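# Fold one cloth corner over the tray

## Task

Lift a single corner of the cloth and lay it over the tray so the tray ends up covered (a thin strip of rim showing is acceptable), with no part of the cloth sticking up far above the rim. The tray must stay roughly where it was on the table and on the cloth, keep its orientation, and keep its instruments inside. Dropping or tossing the cloth is allowed. Finish by releasing the cloth and moving the grippers away.

## Robot and tools

Robot: two arms, left_arm and right_arm, each ending in a two-finger gripper. The fingers point along the gripper's +z axis and open and close along its y axis. end_effector_position is the spot between the finger pads, roughly 1 cm behind the fingertips.

Frames. The scene frame has its origin at table-top height, halfway between the two arms' nominal bases: +z up, +x away from the robot over the table, and left_arm on the +y side (arm names do not match image left/right). Positions and quaternions (end_effector_quat_wxyz) in results are in this frame, in metres. Offsets you command are NOT in the scene frame: they are measured along the axes of that arm's current Hand target. Reported hand positions and orientations may be off by a few centimetres, more at long reach. A BASES line, if shown, gives calibrated base positions.

A row is 14 numbers, each in [-1, 1], always covering both arms: left_arm dx, dy, dz, rx, ry, rz, opening, then right_arm dx, dy, dz, rx, ry, rz, opening. dx..rz are an offset from that arm's Hand target, not a pose. Scale: 1.0 equals 0.6 m for dx, dy, dz and 180 degrees for rotation; rx, ry, rz form one rotation vector. Opening is absolute, not an offset: +1 fully open (0.094 m), -1 closed. A 0 in the opening slot means half open, so to keep a gripper unchanged repeat its current opening (see Tool commands). Sending six zeros for an arm's pose re-commands its current Hand target, which also ends a push against an obstacle only if that target is not inside it; to stop pressing, command a target back beyond the gripper's actual position.

execute_actions(actions, cameras): actions is a list of actions; each action is a list of up to 15 rows, one row per 1/30 s control step; if fewer than 15, the last row is held for the remaining steps. Every row in an action is counted from the Hand target at the start of that action, not from the previous row, and each new action starts from the Hand target again, so repeating an offset keeps moving. An empty list just returns state and images. cameras selects images: omitted, null or ["all"] gives all, [] gives none; an unknown name invalidates the call.

move(target, speed, blend, opening_speed, blocking, cameras): drives grippers in straight lines toward target, which is one 14-number row or a list of up to 15 rows; every row is an offset from the Hand targets at the start of the move, not from the previous row. speed is m/s top speed per path (0.002 to 4.3, default 0.25; rotation up to twice that in rad/s), one number or one per target. blend (m) rounds corners between listed targets; 0 stops at each. opening_speed (0.2 or more, in scale units per second) ramps the fingers; use it near the minimum to close gently. The whole move is capped at 10 s of path. Changed openings on later targets are applied once everything is at rest on arrival. Paths do not avoid obstacles or the other arm; faster moves lag more, overshoot, and hit harder. Do not route a gripper near its own arm's base (shoulder posture can flip); go around. blocking=false returns after about 0.5 s while the move continues. The result adds a move: line: done, off_target, moving, held, fault, plus limits (paced = pose clipped, held = steps withheld). done means within 10 mm and 2 degrees; neither done nor off_target tells you about contact.

wait(seconds 0 to 10, cameras): lets the scene run with the last commands held; returns early if a running move ends. stop(cameras): brakes a running move. zoom_image(camera, region [x0, y0, x1, y1] in pixels, at most 504x504): closer look at the latest image of cam_head_left, cam_head_right, cam_high, cam_left_wrist or cam_right_wrist (all 672x504; wrist cameras are fisheye). finished_scene(scene): ends the current scene, given its number; irreversible.

Result lines: Hand target is the last commanded pose (after clipping orientation to within 40 degrees of the measured one); grippers often rest short of it by a centimetre or more from friction or weight, which is not a sign of contact; resend the missing distance if needed. Tool commands shows present gripper commands. grip_measured is the measured opening on the -1..1 scale (may read up to ~2.7 mm wide when empty). grip_effort_nm is gripper motor effort, negative closing, and is not a reliable grasp signal. Joint torques include arm weight and wrap at ±28 N m on numbers 3 and 4. Joint velocities read within noise when the arm is still. execute_actions results also list end_effector_position at some steps. MOTOR HOT warns of heating; at 100 °C an arm goes limp for 30 to 60 s (OVER-TEMPERATURE FAULT). Holding loads, stretching out, or pushing on unreachable poses heats motors, even while you think, since the simulation keeps running between replies.

Avoid: knocking the tray or instruments off or out, anything leaving the table, releasing objects that are moving, slamming, hard pushes, arms or grippers pressing into each other (can fail the scene), closing on the other arm's fingers, and arm stops of any kind. Move smoothly; before finishing, open the grippers and lift them clear of the cloth.

Each tool is called after ">>>" as name(argument=value, ...), one argument or row to a line, values as JSON.

## Session

>>> execute_actions(
  actions=[],
)

Scene clock: 0.00 s.
left_arm: end_effector_position=(+0.8414, +0.3839, +0.2081) grip_measured=+1.000 grip_effort_nm=n/a end_effector_quat_wxyz=(+0.744, -0.334, +0.579, -0.010) | right_arm: end_effector_position=(+0.6945, -0.5260, +0.2881) grip_measured=+1.000 grip_effort_nm=n/a end_effector_quat_wxyz=(+0.720, +0.516, +0.443, -0.141)
Joint positions: left_arm=[-0.052 2.228 1.565 0.794 -0.618 -0.459 0.094] | right_arm=[-0.133 1.972 1.335 0.759 0.9 0.571 0.094]
Joint velocities: within noise
Joint torques (N m): no reading
Motor temperatures (°C): left_arm=[29 31 29 34 37 32 32] | right_arm=[30 31 38 36 37 32 32]
Heat: left arm: hottest wrist yaw 37 °C; right arm: hottest elbow 38 °C.
Hand target: left_arm +0.8456, +0.3834, +0.2238; +0.752, -0.335, +0.567, -0.016 | right_arm +0.6993, -0.5267, +0.2869; +0.721, +0.516, +0.441, -0.140
Tool commands: left_gripper/opening=+1.0 right_gripper/opening=+1.0

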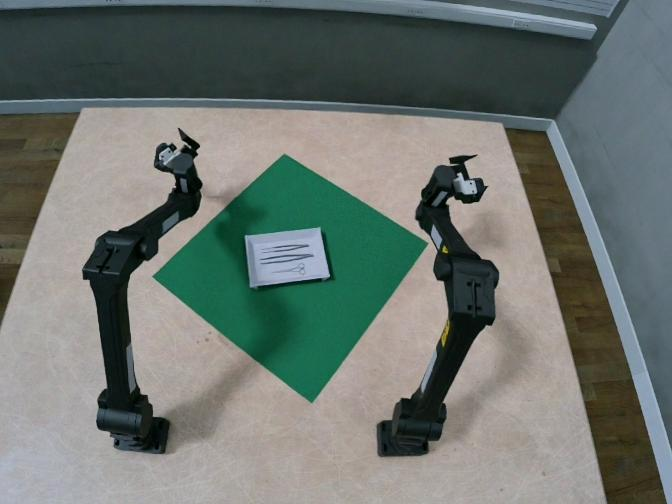

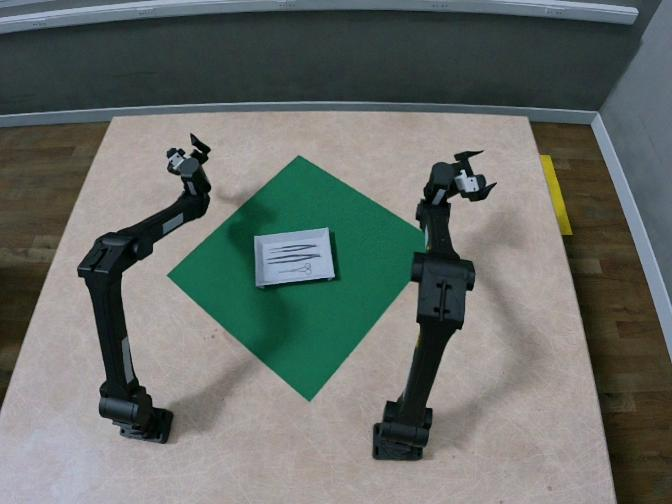

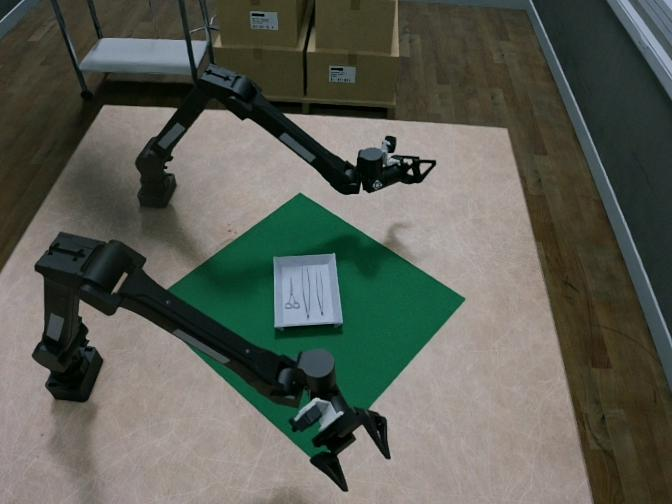

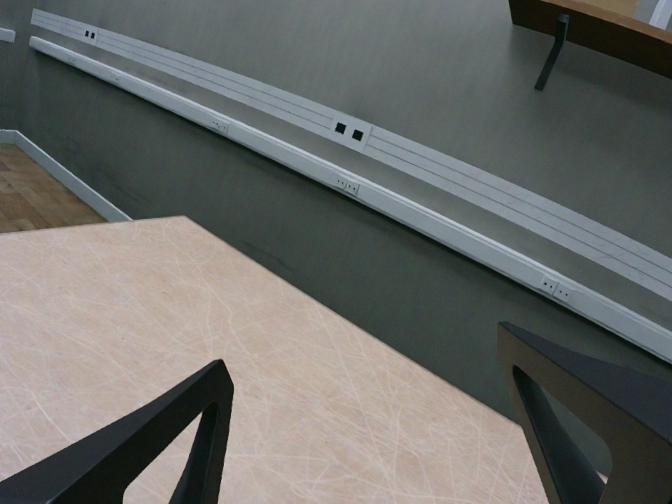

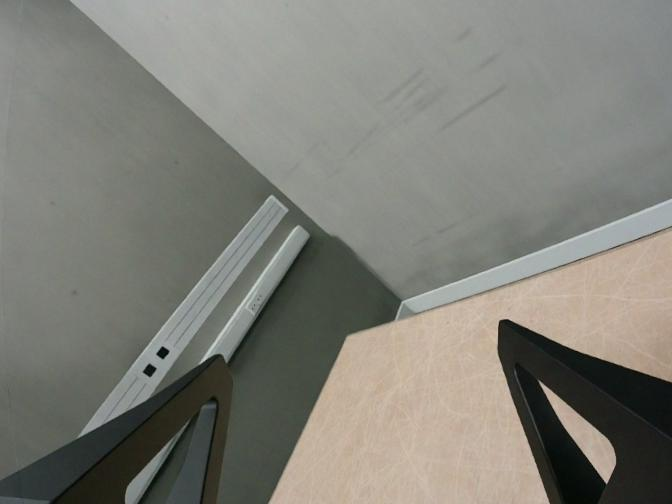

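>>> move(
  target=[-0.1233,-0.1802,-0.7867,-0.0503,0.5553,0.2188,1, 0,0,0,0,0,0,1],
  speed=0.5,
)

Scene clock: 107.33 s.
left_arm: end_effector_position=(+0.4396, +0.1070, +0.2706) grip_measured=+1.000 grip_effort_nm=-0.027 end_effector_quat_wxyz=(-0.008, -0.062, +0.998, +0.007) | right_arm: end_effector_position=(+0.6945, -0.5260, +0.2881) grip_measured=+1.000 grip_effort_nm=-0.046 end_effector_quat_wxyz=(+0.720, +0.516, +0.443, -0.141)
Joint positions: left_arm=[-0.506 1.67 1.642 -1.564 -0.002 -0.692 0.094] | right_arm=[-0.133 1.972 1.335 0.759 0.9 0.571 0.094]
Joint velocities: within noise
Joint torques (N m): left_arm=[0.44 -13.16 12.15 0.02 -0.06 -0.15] | right_arm=[-1.32 -21.01 9.35 1.69 -0.13 -0.08]
Motor temperatures (°C): left_arm=[29 38 37 33 34 31 30] | right_arm=[29 36 42 34 36 30 31]
Heat: left arm: hottest shoulder 38 °C; right arm: hottest elbow 42 °C.
Hand target: left_arm +0.4500, +0.1003, +0.2801; +0.000, -0.069, +0.998, +0.000 | right_arm +0.6993, -0.5267, +0.2869; +0.721, +0.516, +0.441, -0.140
Off the commanded pose: left_arm 0.016 m, 1 deg | right_arm 0.005 m, 0 deg.
move: off_target (left_arm)

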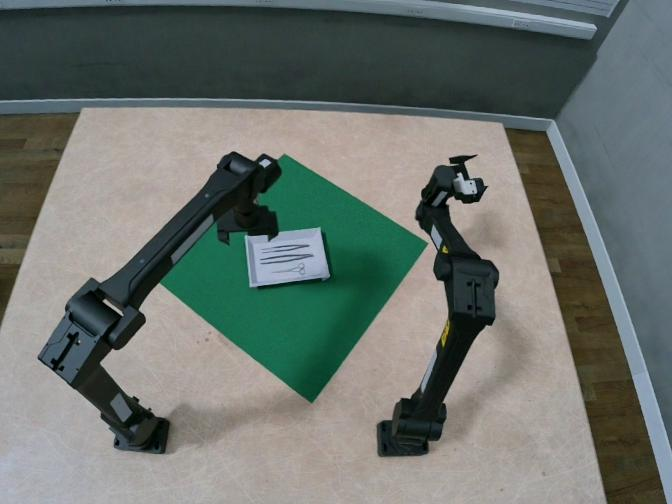

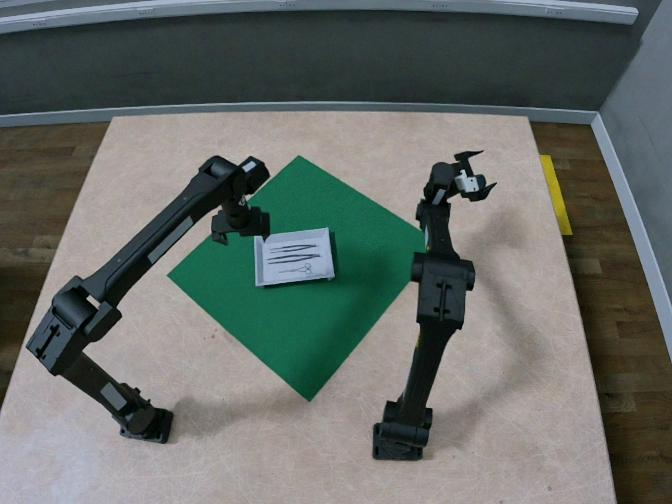

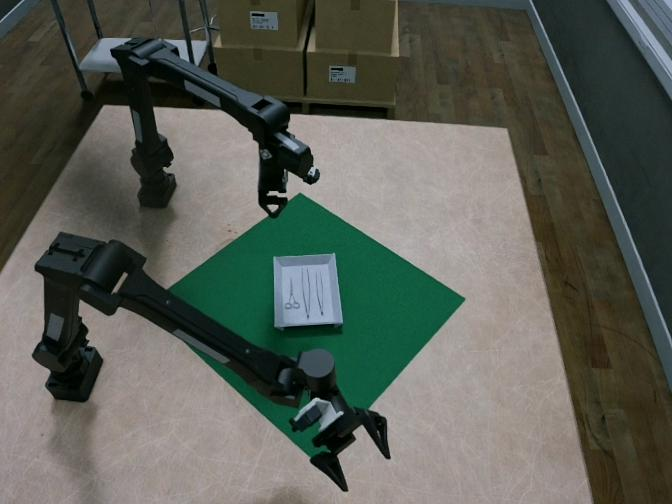

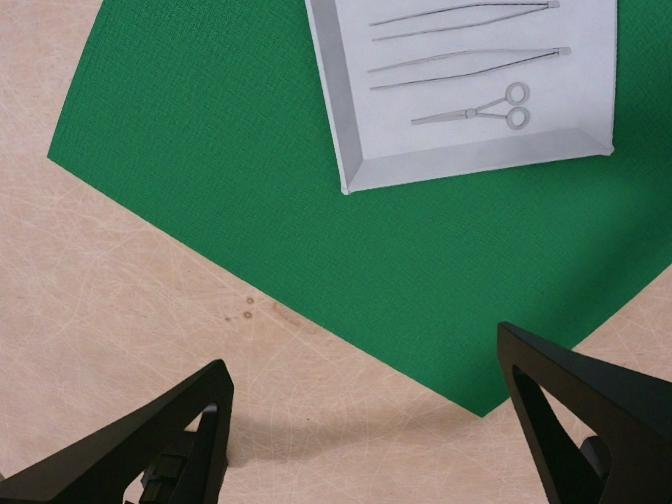

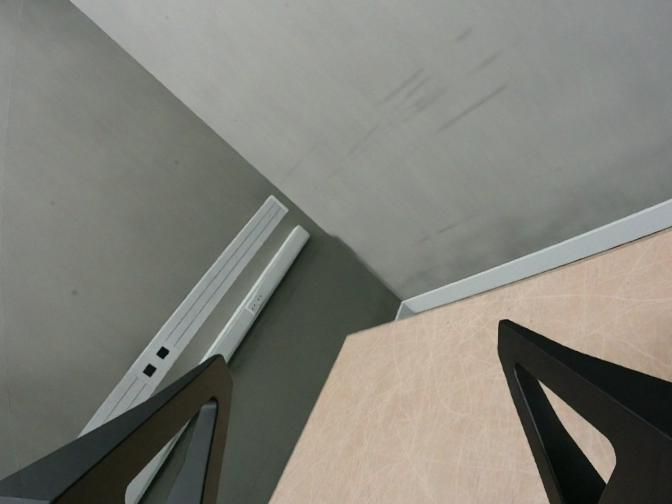

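>>> move(
  target=[0.5833,-0.2052,0.2167,0,0,0,1, 0,0,0,0,0,0,1],
  speed=0.4,
)

Scene clock: 129.03 s.
left_arm: end_effector_position=(+0.1140, -0.0666, +0.1551) grip_measured=+1.000 grip_effort_nm=-0.032 end_effector_quat_wxyz=(-0.001, -0.055, +0.998, +0.000) | right_arm: end_effector_position=(+0.6945, -0.5260, +0.2881) grip_measured=+1.000 grip_effort_nm=-0.042 end_effector_quat_wxyz=(+0.720, +0.516, +0.443, -0.141)
Joint positions: left_arm=[-1.289 1.59 1.233 -1.214 0.002 -1.46 0.094] | right_arm=[-0.133 1.972 1.335 0.759 0.9 0.571 0.094]
Joint velocities: within noise
Joint torques (N m): left_arm=[1.38 -11.22 8.21 0.64 -0.2 -0.16] | right_arm=[-0.44 -21.19 9.42 1.61 -0.1 -0.1]
Motor temperatures (°C): left_arm=[29 38 42 33 33 31 30] | right_arm=[29 37 43 34 35 30 30]
Heat: left arm: hottest elbow 42 °C; right arm: hottest elbow 43 °C.
Hand target: left_arm +0.1202, -0.0696, +0.1500; +0.000, -0.069, +0.998, +0.001 | right_arm +0.6993, -0.5267, +0.2869; +0.721, +0.516, +0.441, -0.140
Off the commanded pose: left_arm 0.009 m, 2 deg | right_arm 0.005 m, 0 deg.
move: done

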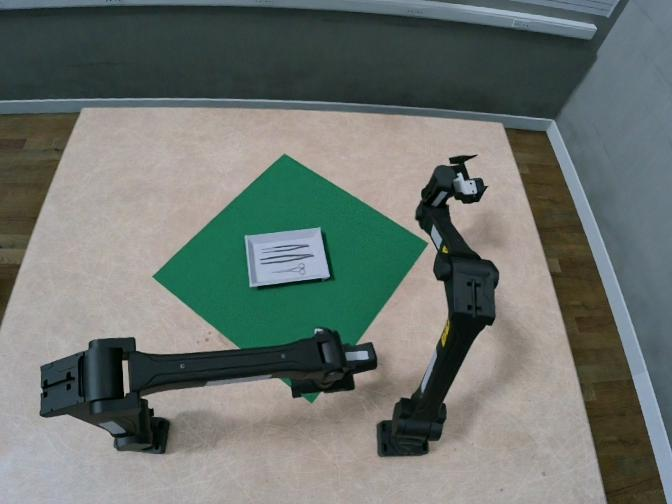

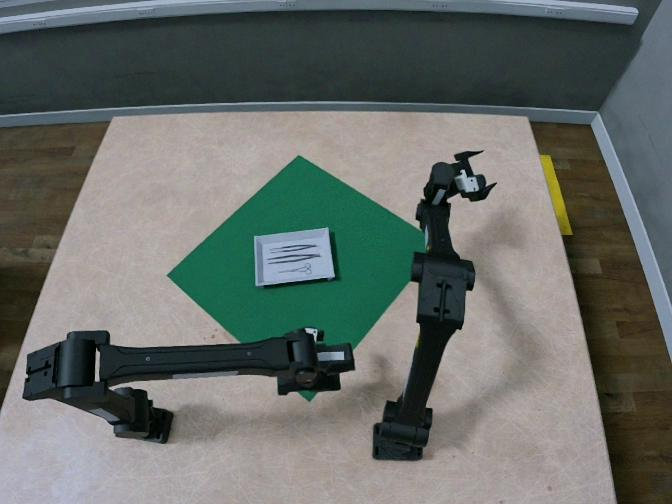

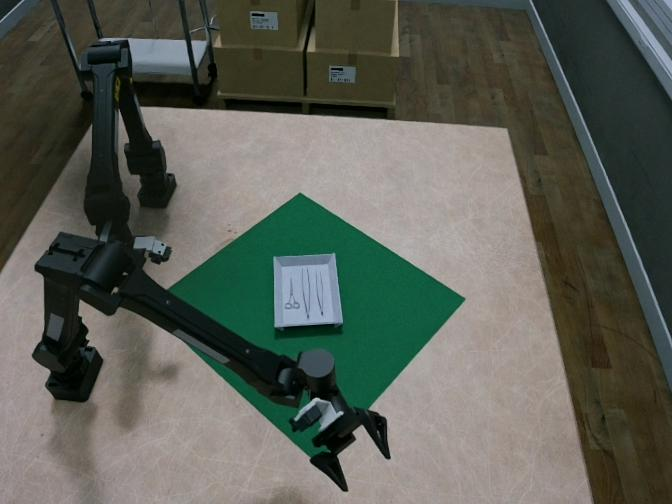

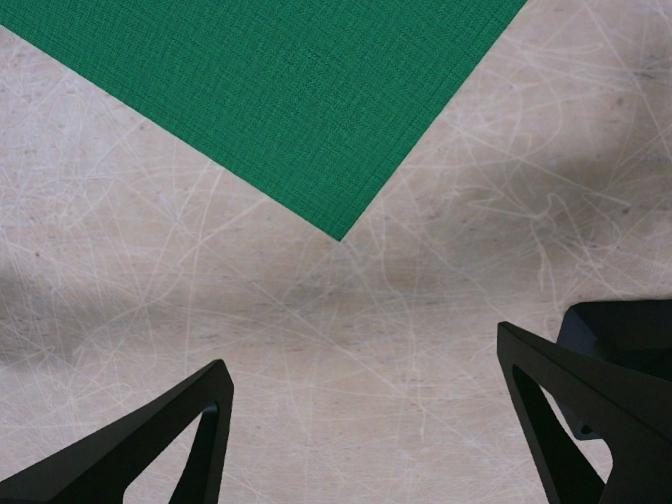

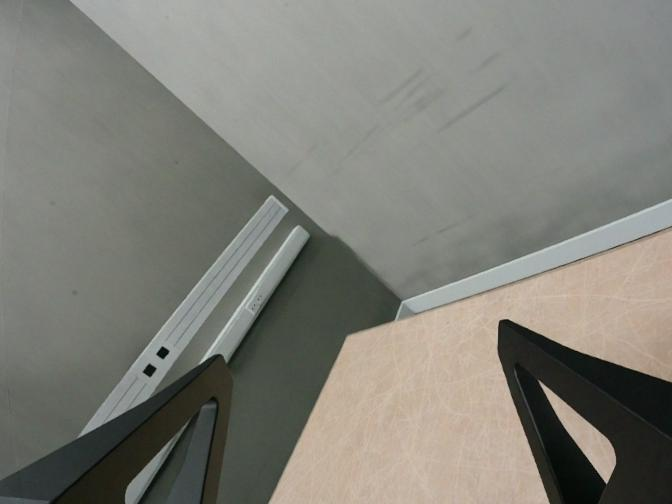

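>>> move(
  target=[0.0083,0.0138,0.195,0,0,0,0.3, 0,0,0,0,0,0,1],
  speed=0.25,
)

>>> zoom_image(
  camera="cam_head_left",
  region=[240, 300, 440, 450],
)

Scene clock: 154.37 s.
left_arm: end_effector_position=(+0.1119, -0.0571, +0.0307) grip_measured=+0.302 grip_effort_nm=-0.159 end_effector_quat_wxyz=(-0.002, -0.060, +0.998, +0.009) | right_arm: end_effector_position=(+0.6945, -0.5260, +0.2881) grip_measured=+1.000 grip_effort_nm=-0.051 end_effector_quat_wxyz=(+0.720, +0.516, +0.443, -0.141)
Joint positions: left_arm=[-1.289 1.744 1.058 -0.903 0.002 -1.469 0.061] | right_arm=[-0.133 1.972 1.335 0.759 0.9 0.571 0.094]
Joint velocities: within noise
Joint torques (N m): left_arm=[0.56 -13.16 6.89 0.59 -0.19 -0.14] | right_arm=[-0.79 -21.6 9.17 1.7 -0.1 0.05]
Motor temperatures (°C): left_arm=[29 37 38 33 33 30 29] | right_arm=[29 37 43 34 35 30 30]
Heat: left arm: hottest elbow 38 °C; right arm: hottest elbow 43 °C.
Hand target: left_arm +0.1141, -0.0622, +0.0331; +0.000, -0.069, +0.998, +0.000 | right_arm +0.6993, -0.5267, +0.2869; +0.721, +0.516, +0.441, -0.140
Off the commanded pose: left_arm 0.006 m, 1 deg | right_arm 0.005 m, 0 deg.
move: done

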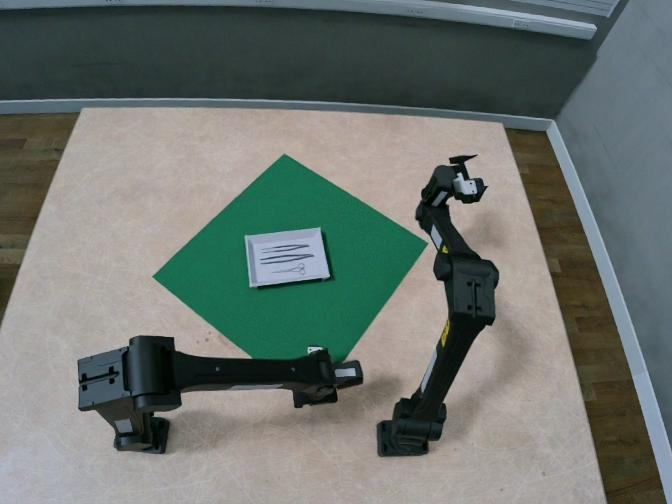

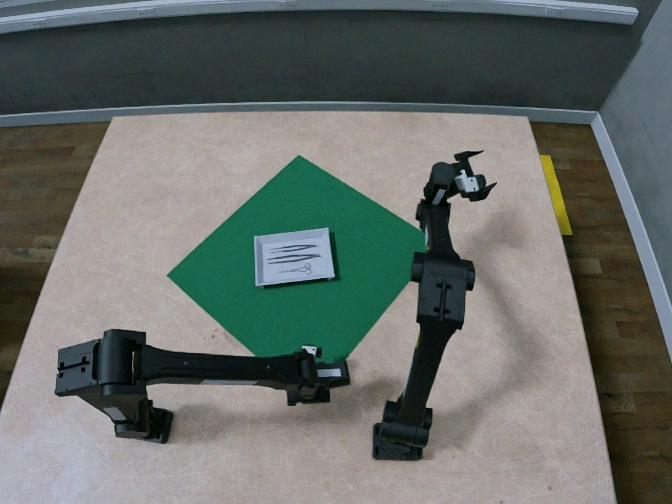

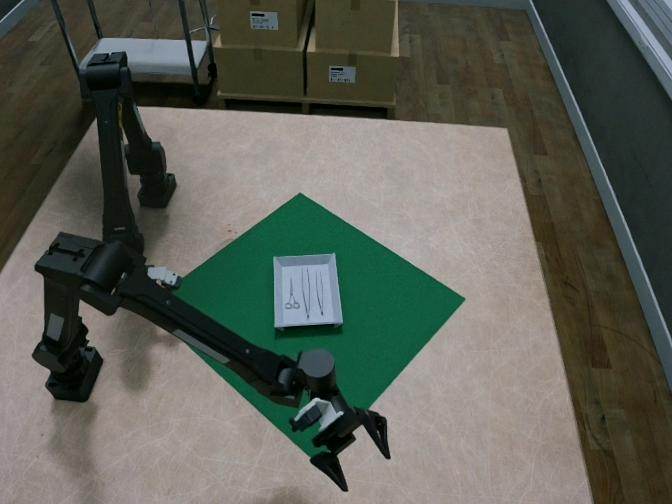

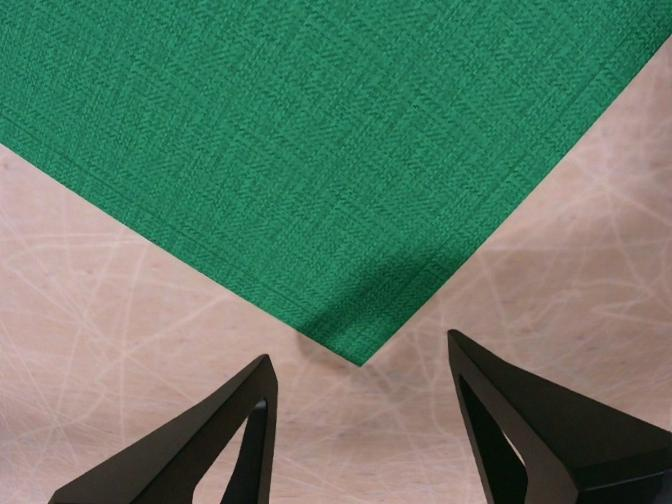

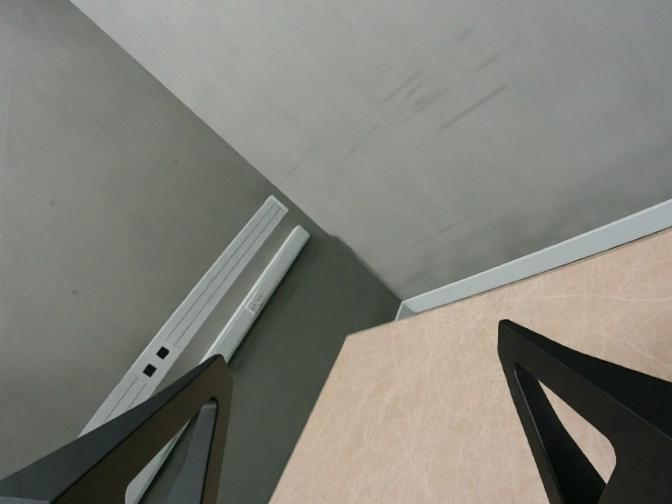

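Scaled by 2.520 from the camera's 672x504 image, which has a finer 960x720 frame.

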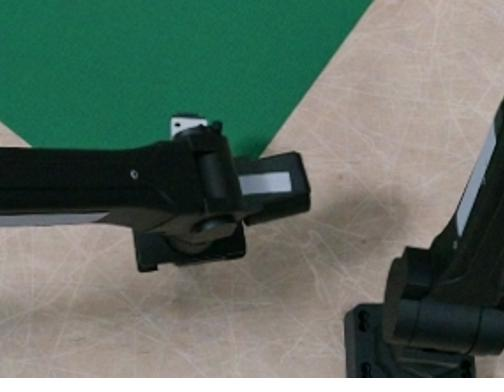

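>>> move(
  target=[0,0,0.04,0,0,0,0.5, 0,0,0,0,0,0,1],
  speed=0.06,
  cameras=["cam_left_wrist"],
)

Scene clock: 166.00 s.
left_arm: end_effector_position=(+0.1135, -0.0642, +0.0190) grip_measured=+0.498 grip_effort_nm=0.090 end_effector_quat_wxyz=(+0.000, -0.060, +0.998, -0.007) | right_arm: end_effector_position=(+0.6945, -0.5260, +0.2881) grip_measured=+1.000 grip_effort_nm=-0.046 end_effector_quat_wxyz=(+0.720, +0.516, +0.443, -0.141)
Joint positions: left_arm=[-1.289 1.763 1.047 -0.84 0.001 -1.471 0.07] | right_arm=[-0.133 1.972 1.335 0.759 0.9 0.571 0.094]
Joint velocities: within noise
Joint torques (N m): left_arm=[0.56 -11.46 6.13 0.62 -0.19 -0.17] | right_arm=[-0.56 -22.24 9.16 1.61 -0.06 0.01]
Motor temperatures (°C): left_arm=[29 38 38 33 33 30 29] | right_arm=[29 37 43 34 35 30 30]
Heat: left arm: hottest shoulder 38 °C; right arm: hottest elbow 43 °C.
Hand target: left_arm +0.1141, -0.0621, +0.0090; +0.000, -0.069, +0.998, +0.001 | right_arm +0.6993, -0.5267, +0.2869; +0.721, +0.516, +0.441, -0.140
Off the commanded pose: left_arm 0.010 m, 1 deg | right_arm 0.005 m, 0 deg.
move: done
Images, in order (width x height): cam_left_wrist 672x504.

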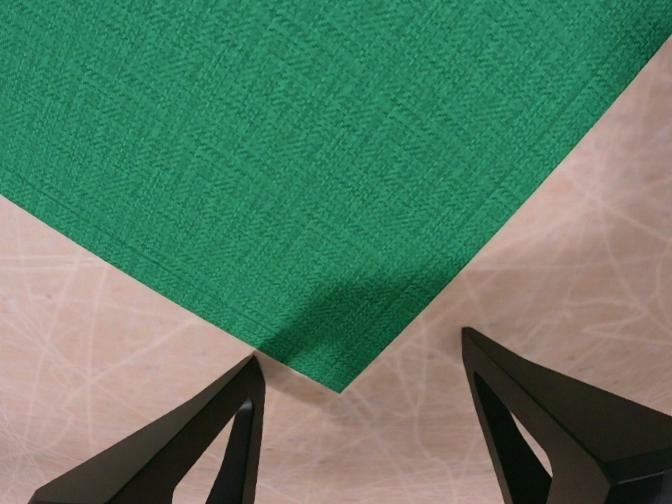

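>>> move(
  target=[0,0.01,0.015,0,0,0,0.5, 0,0,0,0,0,0,1],
  speed=0.06,
  cameras=["cam_left_wrist"],
)

Scene clock: 174.63 s.
left_arm: end_effector_position=(+0.1134, -0.0636, +0.0178) grip_measured=+0.498 grip_effort_nm=0.090 end_effector_quat_wxyz=(+0.001, -0.060, +0.998, -0.009) | right_arm: end_effector_position=(+0.6945, -0.5260, +0.2881) grip_measured=+1.000 grip_effort_nm=-0.046 end_effector_quat_wxyz=(+0.720, +0.516, +0.443, -0.141)
Joint positions: left_arm=[-1.289 1.762 1.04 -0.831 0.001 -1.471 0.07] | right_arm=[-0.133 1.972 1.335 0.759 0.9 0.571 0.094]
Joint velocities: within noise
Joint torques (N m): left_arm=[0.67 -11.05 4.66 1.5 -0.19 -0.16] | right_arm=[-1.08 -20.95 9.25 1.84 -0.09 -0.06]
Motor temperatures (°C): left_arm=[29 37 37 33 32 30 29] | right_arm=[29 37 43 33 35 29 30]
Heat: left arm: hottest shoulder 37 °C; right arm: hottest elbow 43 °C.
Hand target: left_arm +0.1132, -0.0561, +0.0001; +0.000, -0.069, +0.998, +0.000 | right_arm +0.6993, -0.5267, +0.2869; +0.721, +0.516, +0.441, -0.140
Off the commanded pose: left_arm 0.019 m, 2 deg | right_arm 0.005 m, 0 deg.
move: off_target (left_arm)
Images, in order (width x height): cam_left_wrist 672x504.

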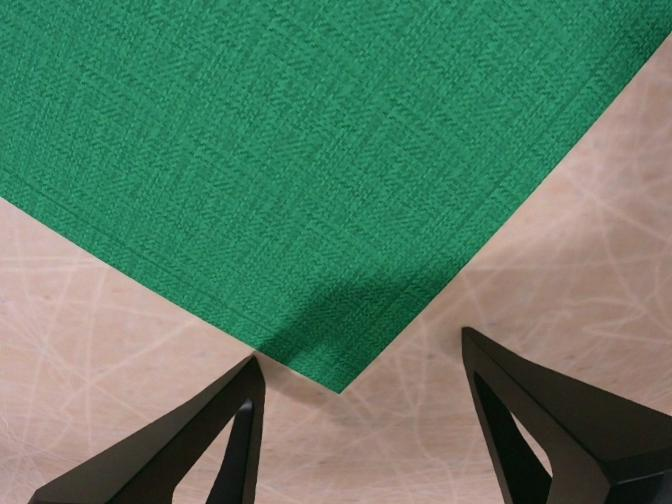

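>>> move(
  target=[0,0,-0.01,0,0,0,-1, 0,0,0,0,0,0,1],
  speed=0.06,
  opening_speed=0.8,
  cameras=["cam_left_wrist"],
)

Scene clock: 183.03 s.
left_arm: end_effector_position=(+0.1130, -0.0611, +0.0179) grip_measured=-0.982 grip_effort_nm=-1.004 end_effector_quat_wxyz=(+0.001, -0.060, +0.998, -0.009) | right_arm: end_effector_position=(+0.6945, -0.5260, +0.2881) grip_measured=+1.000 grip_effort_nm=-0.037 end_effector_quat_wxyz=(+0.720, +0.516, +0.443, -0.141)
Joint positions: left_arm=[-1.289 1.757 1.034 -0.83 0.001 -1.471 0.001] | right_arm=[-0.133 1.972 1.335 0.759 0.9 0.571 0.094]
Joint velocities: within noise
Joint torques (N m): left_arm=[0.62 -11.4 5.49 0.81 -0.16 -0.16] | right_arm=[-0.85 -21.19 9.17 1.92 -0.11 0.02]
Motor temperatures (°C): left_arm=[29 37 37 33 32 30 29] | right_arm=[29 37 43 33 35 29 30]
Heat: left arm: hottest shoulder 37 °C; right arm: hottest elbow 43 °C.
Hand target: left_arm +0.1132, -0.0560, +0.0060; +0.000, -0.069, +0.998, +0.001 | right_arm +0.6993, -0.5267, +0.2869; +0.721, +0.516, +0.441, -0.140
Off the commanded pose: left_arm 0.013 m, 1 deg | right_arm 0.005 m, 0 deg.
move: off_target (left_arm)
Images, in order (width x height): cam_left_wrist 672x504.

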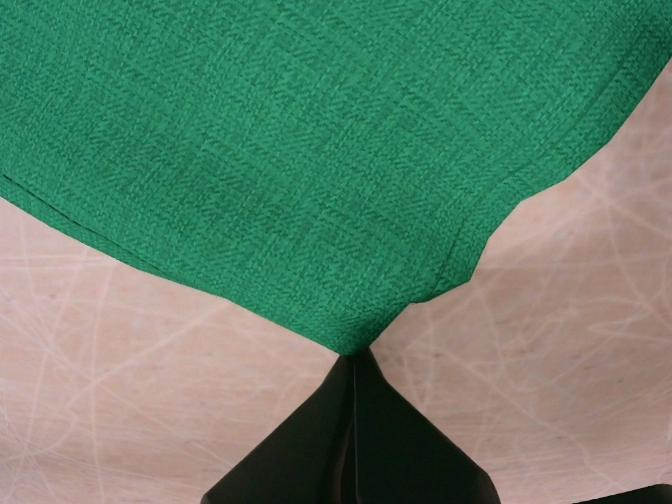

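>>> move(
  target=[-0.0955,-0.003,-0.19,0,0,0,-1, 0,0,0,0,0,0,1],
  speed=0.2,
)

Scene clock: 237.80 s.
left_arm: end_effector_position=(+0.1634, -0.0394, +0.1065) grip_measured=-0.982 grip_effort_nm=-1.004 end_effector_quat_wxyz=(-0.003, -0.074, +0.997, +0.015) | right_arm: end_effector_position=(+0.6945, -0.5260, +0.2881) grip_measured=+1.000 grip_effort_nm=-0.042 end_effector_quat_wxyz=(+0.720, +0.516, +0.443, -0.141)
Joint positions: left_arm=[-1.168 1.631 1.144 -1.115 -0.002 -1.377 0.001] | right_arm=[-0.133 1.972 1.335 0.759 0.9 0.571 0.094]
Joint velocities: within noise
Joint torques (N m): left_arm=[1.03 -12.81 9.96 -0.23 -0.1 0.22] | right_arm=[-0.91 -21.01 9.17 1.88 -0.06 -0.02]
Motor temperatures (°C): left_arm=[29 37 34 32 31 30 31] | right_arm=[29 38 44 33 34 29 30]
Heat: left arm: hottest shoulder 37 °C; right arm: hottest elbow 44 °C.
Hand target: left_arm +0.1703, -0.0500, +0.1200; +0.000, -0.069, +0.998, +0.001 | right_arm +0.6993, -0.5267, +0.2869; +0.721, +0.516, +0.441, -0.140
Off the commanded pose: left_arm 0.019 m, 2 deg | right_arm 0.005 m, 0 deg.
move: off_target (left_arm)

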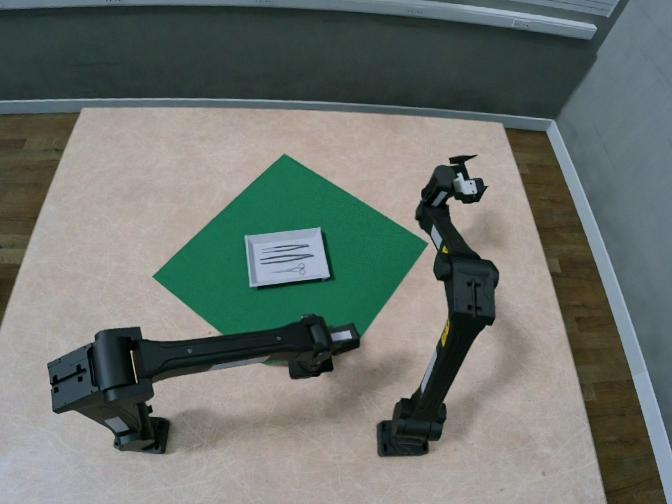

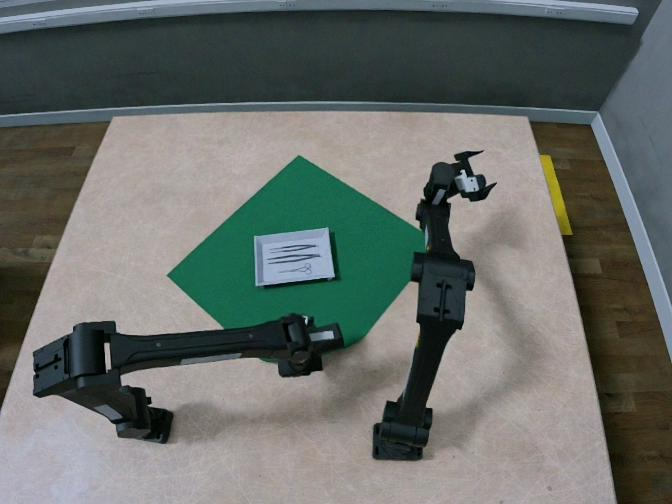

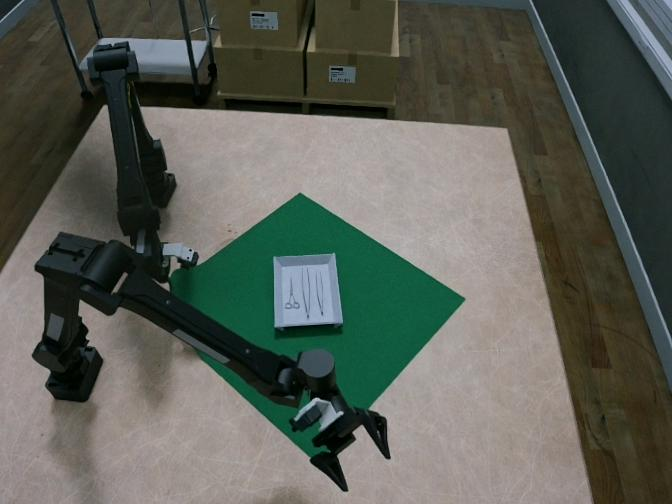

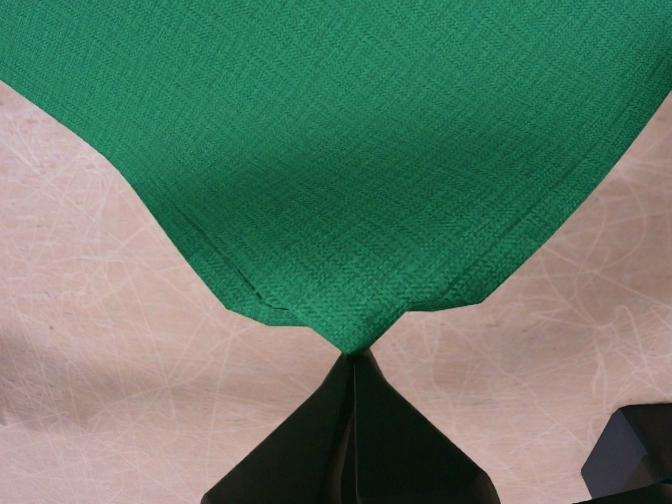

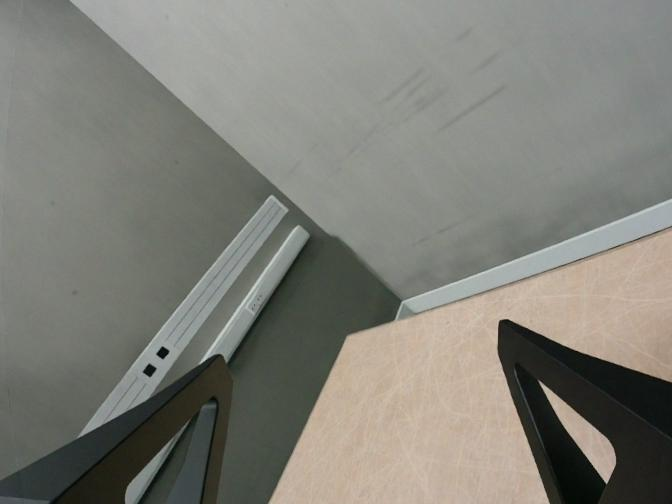

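>>> move(
  target=[
    [-0.152,0.004,-0.183,0,0,0,-1,0,0,0,0,0,0,1],
    [-0.356,0.018,-0.283,0,0,0,-1,0,0,0,0,0,0,1],
    [-0.559,0.032,-0.283,0,0,0,-1,0,0,0,0,0,0,1],
    [-0.729,0.042,-0.167,0,0,0,-1,0,0,0,0,0,0,1],
    [-0.847,0.046,-0.017,0,0,0,-1,0,0,0,0,0,0,1],
    [-0.898,0.047,0.1,0,0,0,-1,0,0,0,0,0,0,1],
  ],
  speed=0.2,
  blend=[0.04,0.04,0.04,0.04,0.03,0],
)

Scene clock: 253.60 s.
left_arm: end_effector_position=(+0.6864, +0.0509, +0.0508) grip_measured=-0.982 grip_effort_nm=-0.999 end_effector_quat_wxyz=(-0.014, -0.072, +0.997, +0.010) | right_arm: end_effector_position=(+0.6945, -0.5260, +0.2881) grip_measured=+1.000 grip_effort_nm=-0.051 end_effector_quat_wxyz=(+0.720, +0.516, +0.443, -0.141)
Joint positions: left_arm=[-0.392 2.545 2.5 -1.56 -0.003 -0.598 0.001] | right_arm=[-0.133 1.972 1.335 0.759 0.9 0.571 0.094]
Joint velocities: within noise
Joint torques (N m): left_arm=[1.32 -23.94 12.42 0.05 -0.04 0.17] | right_arm=[-1.08 -21.71 9.28 1.88 -0.05 -0.07]
Motor temperatures (°C): left_arm=[29 37 36 32 31 30 31] | right_arm=[29 38 44 33 34 29 30]
Heat: left arm: hottest shoulder 37 °C; right arm: hottest elbow 44 °C.
Hand target: left_arm +0.7001, +0.0520, +0.0601; +0.000, -0.069, +0.998, +0.000 | right_arm +0.6993, -0.5267, +0.2869; +0.721, +0.516, +0.441, -0.140
Off the commanded pose: left_arm 0.016 m, 2 deg | right_arm 0.005 m, 0 deg.
move: off_target (left_arm)

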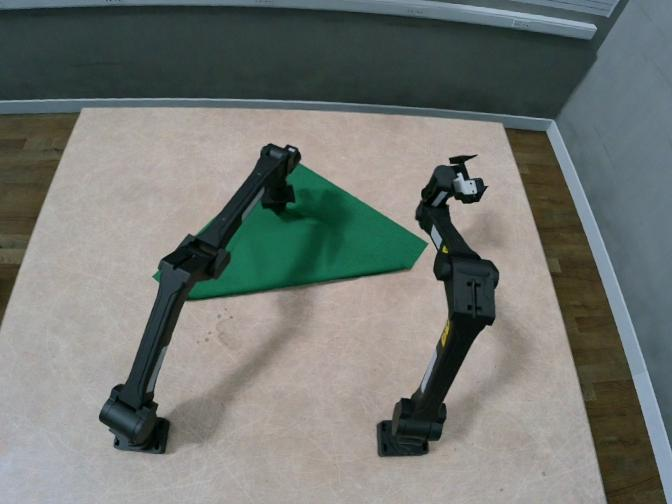

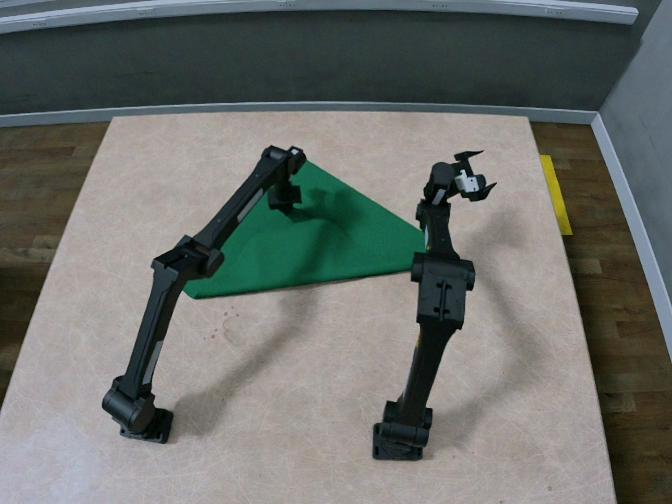

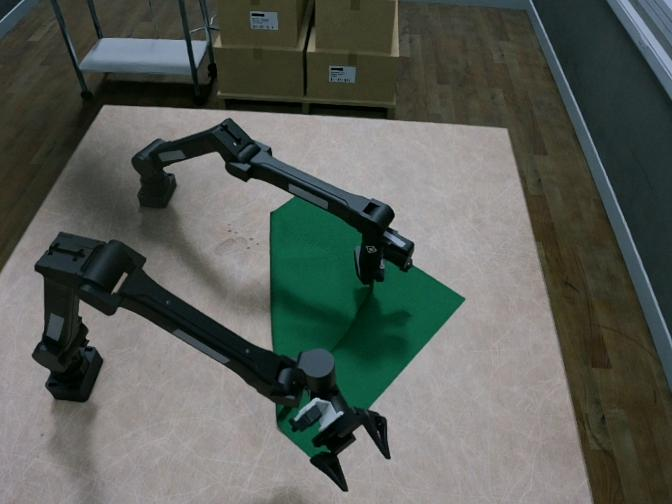

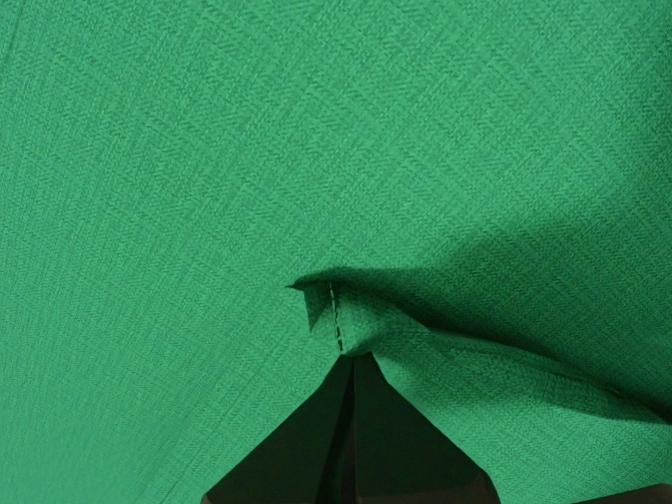

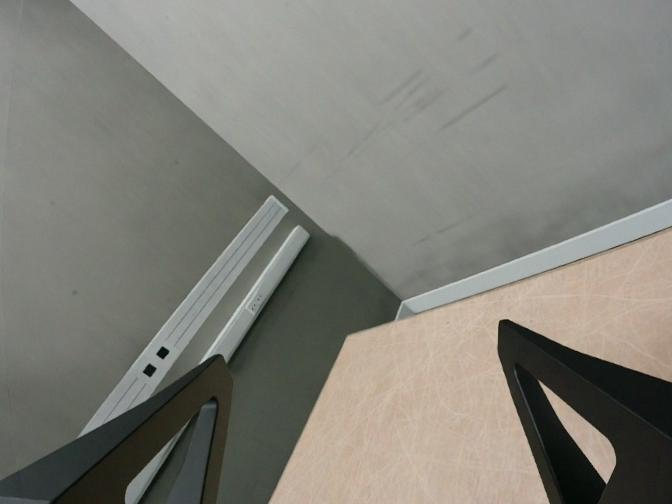

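>>> move(
  target=[-0.01,0,0.055,0,0,0,-1, 0,0,0,0,0,0,1],
  speed=0.12,
  cameras=["cam_left_wrist","cam_high"],
)

>>> zoom_image(
  camera="cam_high",
  region=[240, 180, 480, 360],
)

Scene clock: 258.47 s.
left_arm: end_effector_position=(+0.6928, +0.0481, +0.0350) grip_measured=-0.982 grip_effort_nm=-0.999 end_effector_quat_wxyz=(-0.007, -0.070, +0.998, +0.005) | right_arm: end_effector_position=(+0.6945, -0.5260, +0.2881) grip_measured=+1.000 grip_effort_nm=-0.042 end_effector_quat_wxyz=(+0.720, +0.516, +0.443, -0.141)
Joint positions: left_arm=[-0.392 2.566 2.5 -1.522 -0.003 -0.593 0.001] | right_arm=[-0.133 1.972 1.335 0.759 0.9 0.571 0.094]
Joint velocities: within noise
Joint torques (N m): left_arm=[1.79 -22.77 11.49 0.58 -0.04 0.19] | right_arm=[-0.32 -21.25 8.87 1.65 -0.08 -0.03]
Motor temperatures (°C): left_arm=[29 37 38 32 31 30 31] | right_arm=[29 38 44 33 34 29 30]
Heat: left arm: hottest elbow 38 °C; right arm: hottest elbow 44 °C.
Hand target: left_arm +0.7061, +0.0530, +0.0271; +0.000, -0.069, +0.998, +0.001 | right_arm +0.6993, -0.5267, +0.2869; +0.721, +0.516, +0.441, -0.140
Off the commanded pose: left_arm 0.016 m, 1 deg | right_arm 0.005 m, 0 deg.
move: off_target (left_arm)
Images, in order (width x height): cam_high 672x504, cam_left_wrist 672x504.

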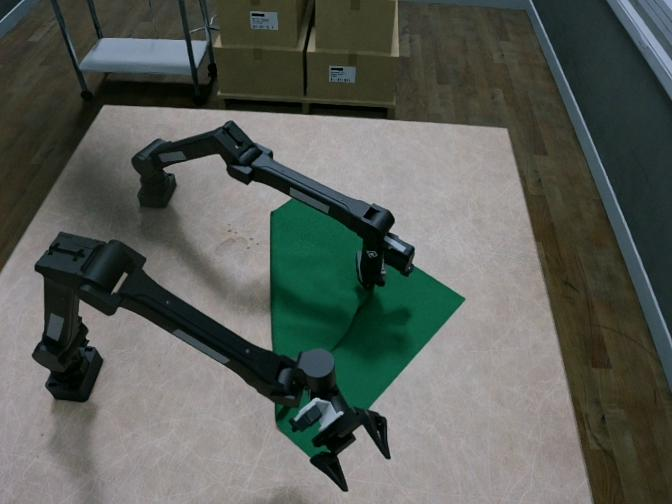

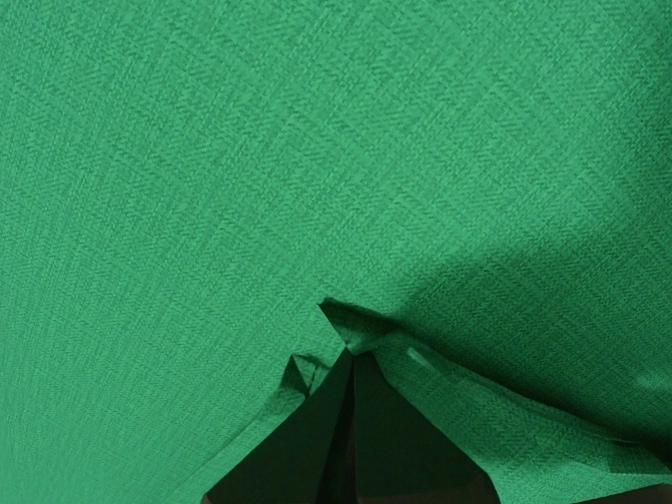

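Scaled by 2.100 from the camera's 672x504 image, which has a finer 960x720 frame.

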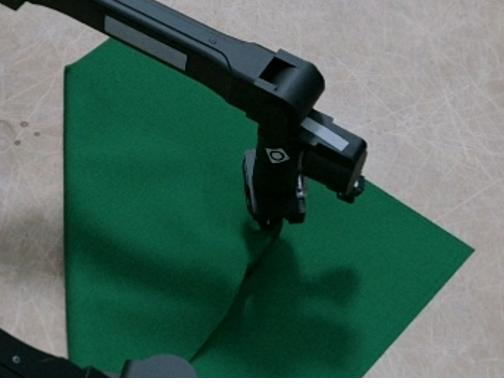

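>>> move(
  target=[
    [0,0,0,0,0,0,0.3, 0,0,0,0,0,0,1],
    [0,0,-0.33,0,0,0,0.3, 0,0,0,0,0,0,1],
  ],
  speed=0.15,
)

>>> zoom_image(
  camera="cam_high",
  region=[240, 180, 480, 360],
)

Scene clock: 264.67 s.
left_arm: end_effector_position=(+0.6974, +0.0460, +0.1993) grip_measured=+0.298 grip_effort_nm=0.095 end_effector_quat_wxyz=(+0.057, -0.070, +0.995, -0.032) | right_arm: end_effector_position=(+0.6945, -0.5260, +0.2881) grip_measured=+1.000 grip_effort_nm=-0.042 end_effector_quat_wxyz=(+0.720, +0.516, +0.443, -0.141)
Joint positions: left_arm=[-0.391 2.451 2.709 -1.697 -0.002 -0.592 0.061] | right_arm=[-0.133 1.972 1.335 0.759 0.9 0.571 0.094]
Joint velocities: within noise
Joint torques (N m): left_arm=[1.61 -25.17 11.74 0.16 -0.02 0.18] | right_arm=[-0.26 -21.6 9.14 1.83 -0.11 -0.04]
Motor temperatures (°C): left_arm=[29 38 39 32 31 30 31] | right_arm=[29 38 44 33 34 29 30]
Heat: left arm: hottest elbow 39 °C; right arm: hottest elbow 44 °C.
Hand target: left_arm +0.7060, +0.0526, +0.2250; +0.000, -0.069, +0.998, +0.001 | right_arm +0.6993, -0.5267, +0.2869; +0.721, +0.516, +0.441, -0.140
Off the commanded pose: left_arm 0.028 m, 8 deg | right_arm 0.005 m, 0 deg.
joint sent to its limit (left arm) — joint 4 (wrist pitch), lower limit. The joint targets are off in orientation, not in position.
move: off_target (left_arm)

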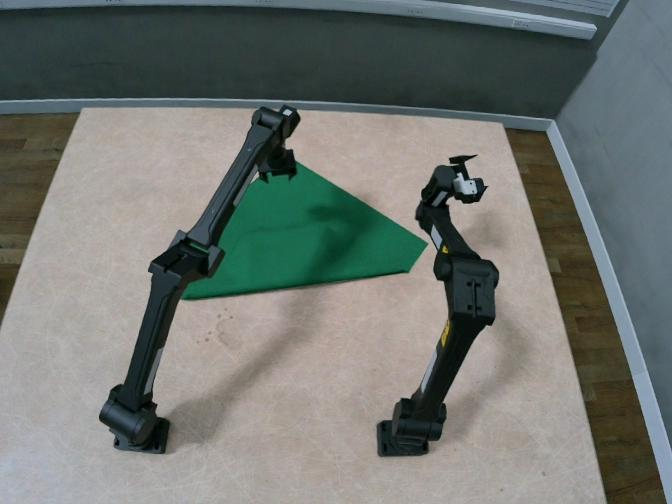

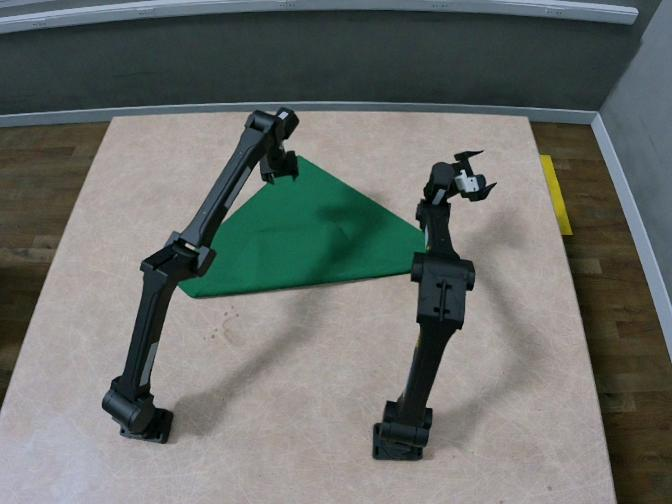

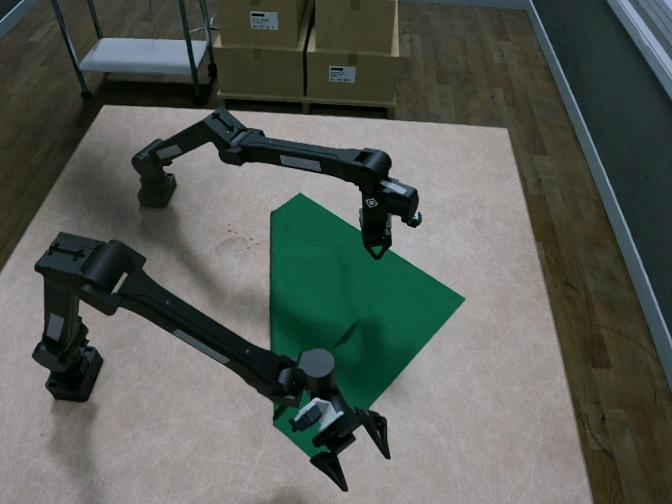

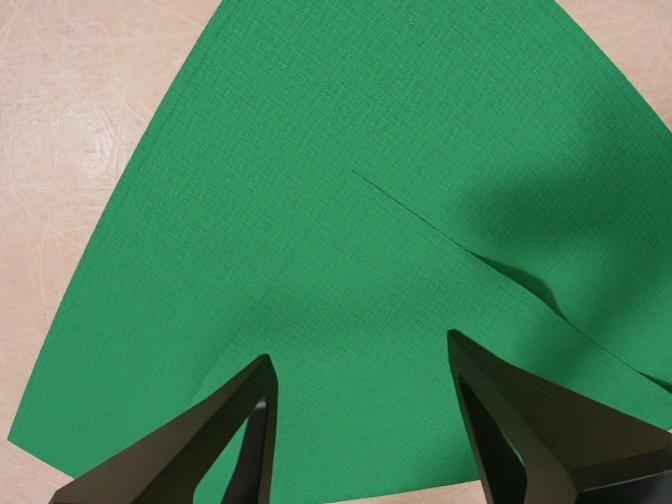

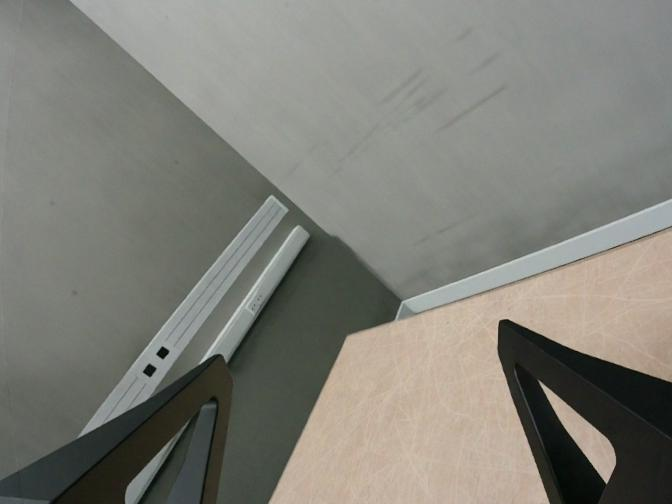

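Scaled by 2.100 from the camera's 672x504 image, which has a finer 960x720 frame.

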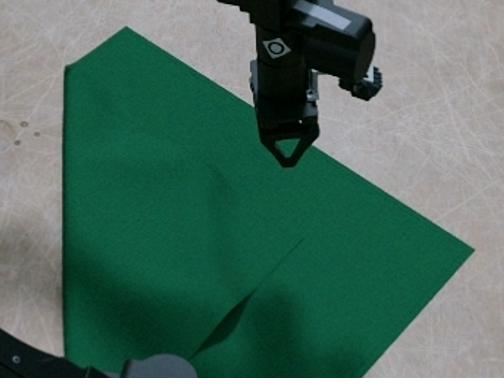

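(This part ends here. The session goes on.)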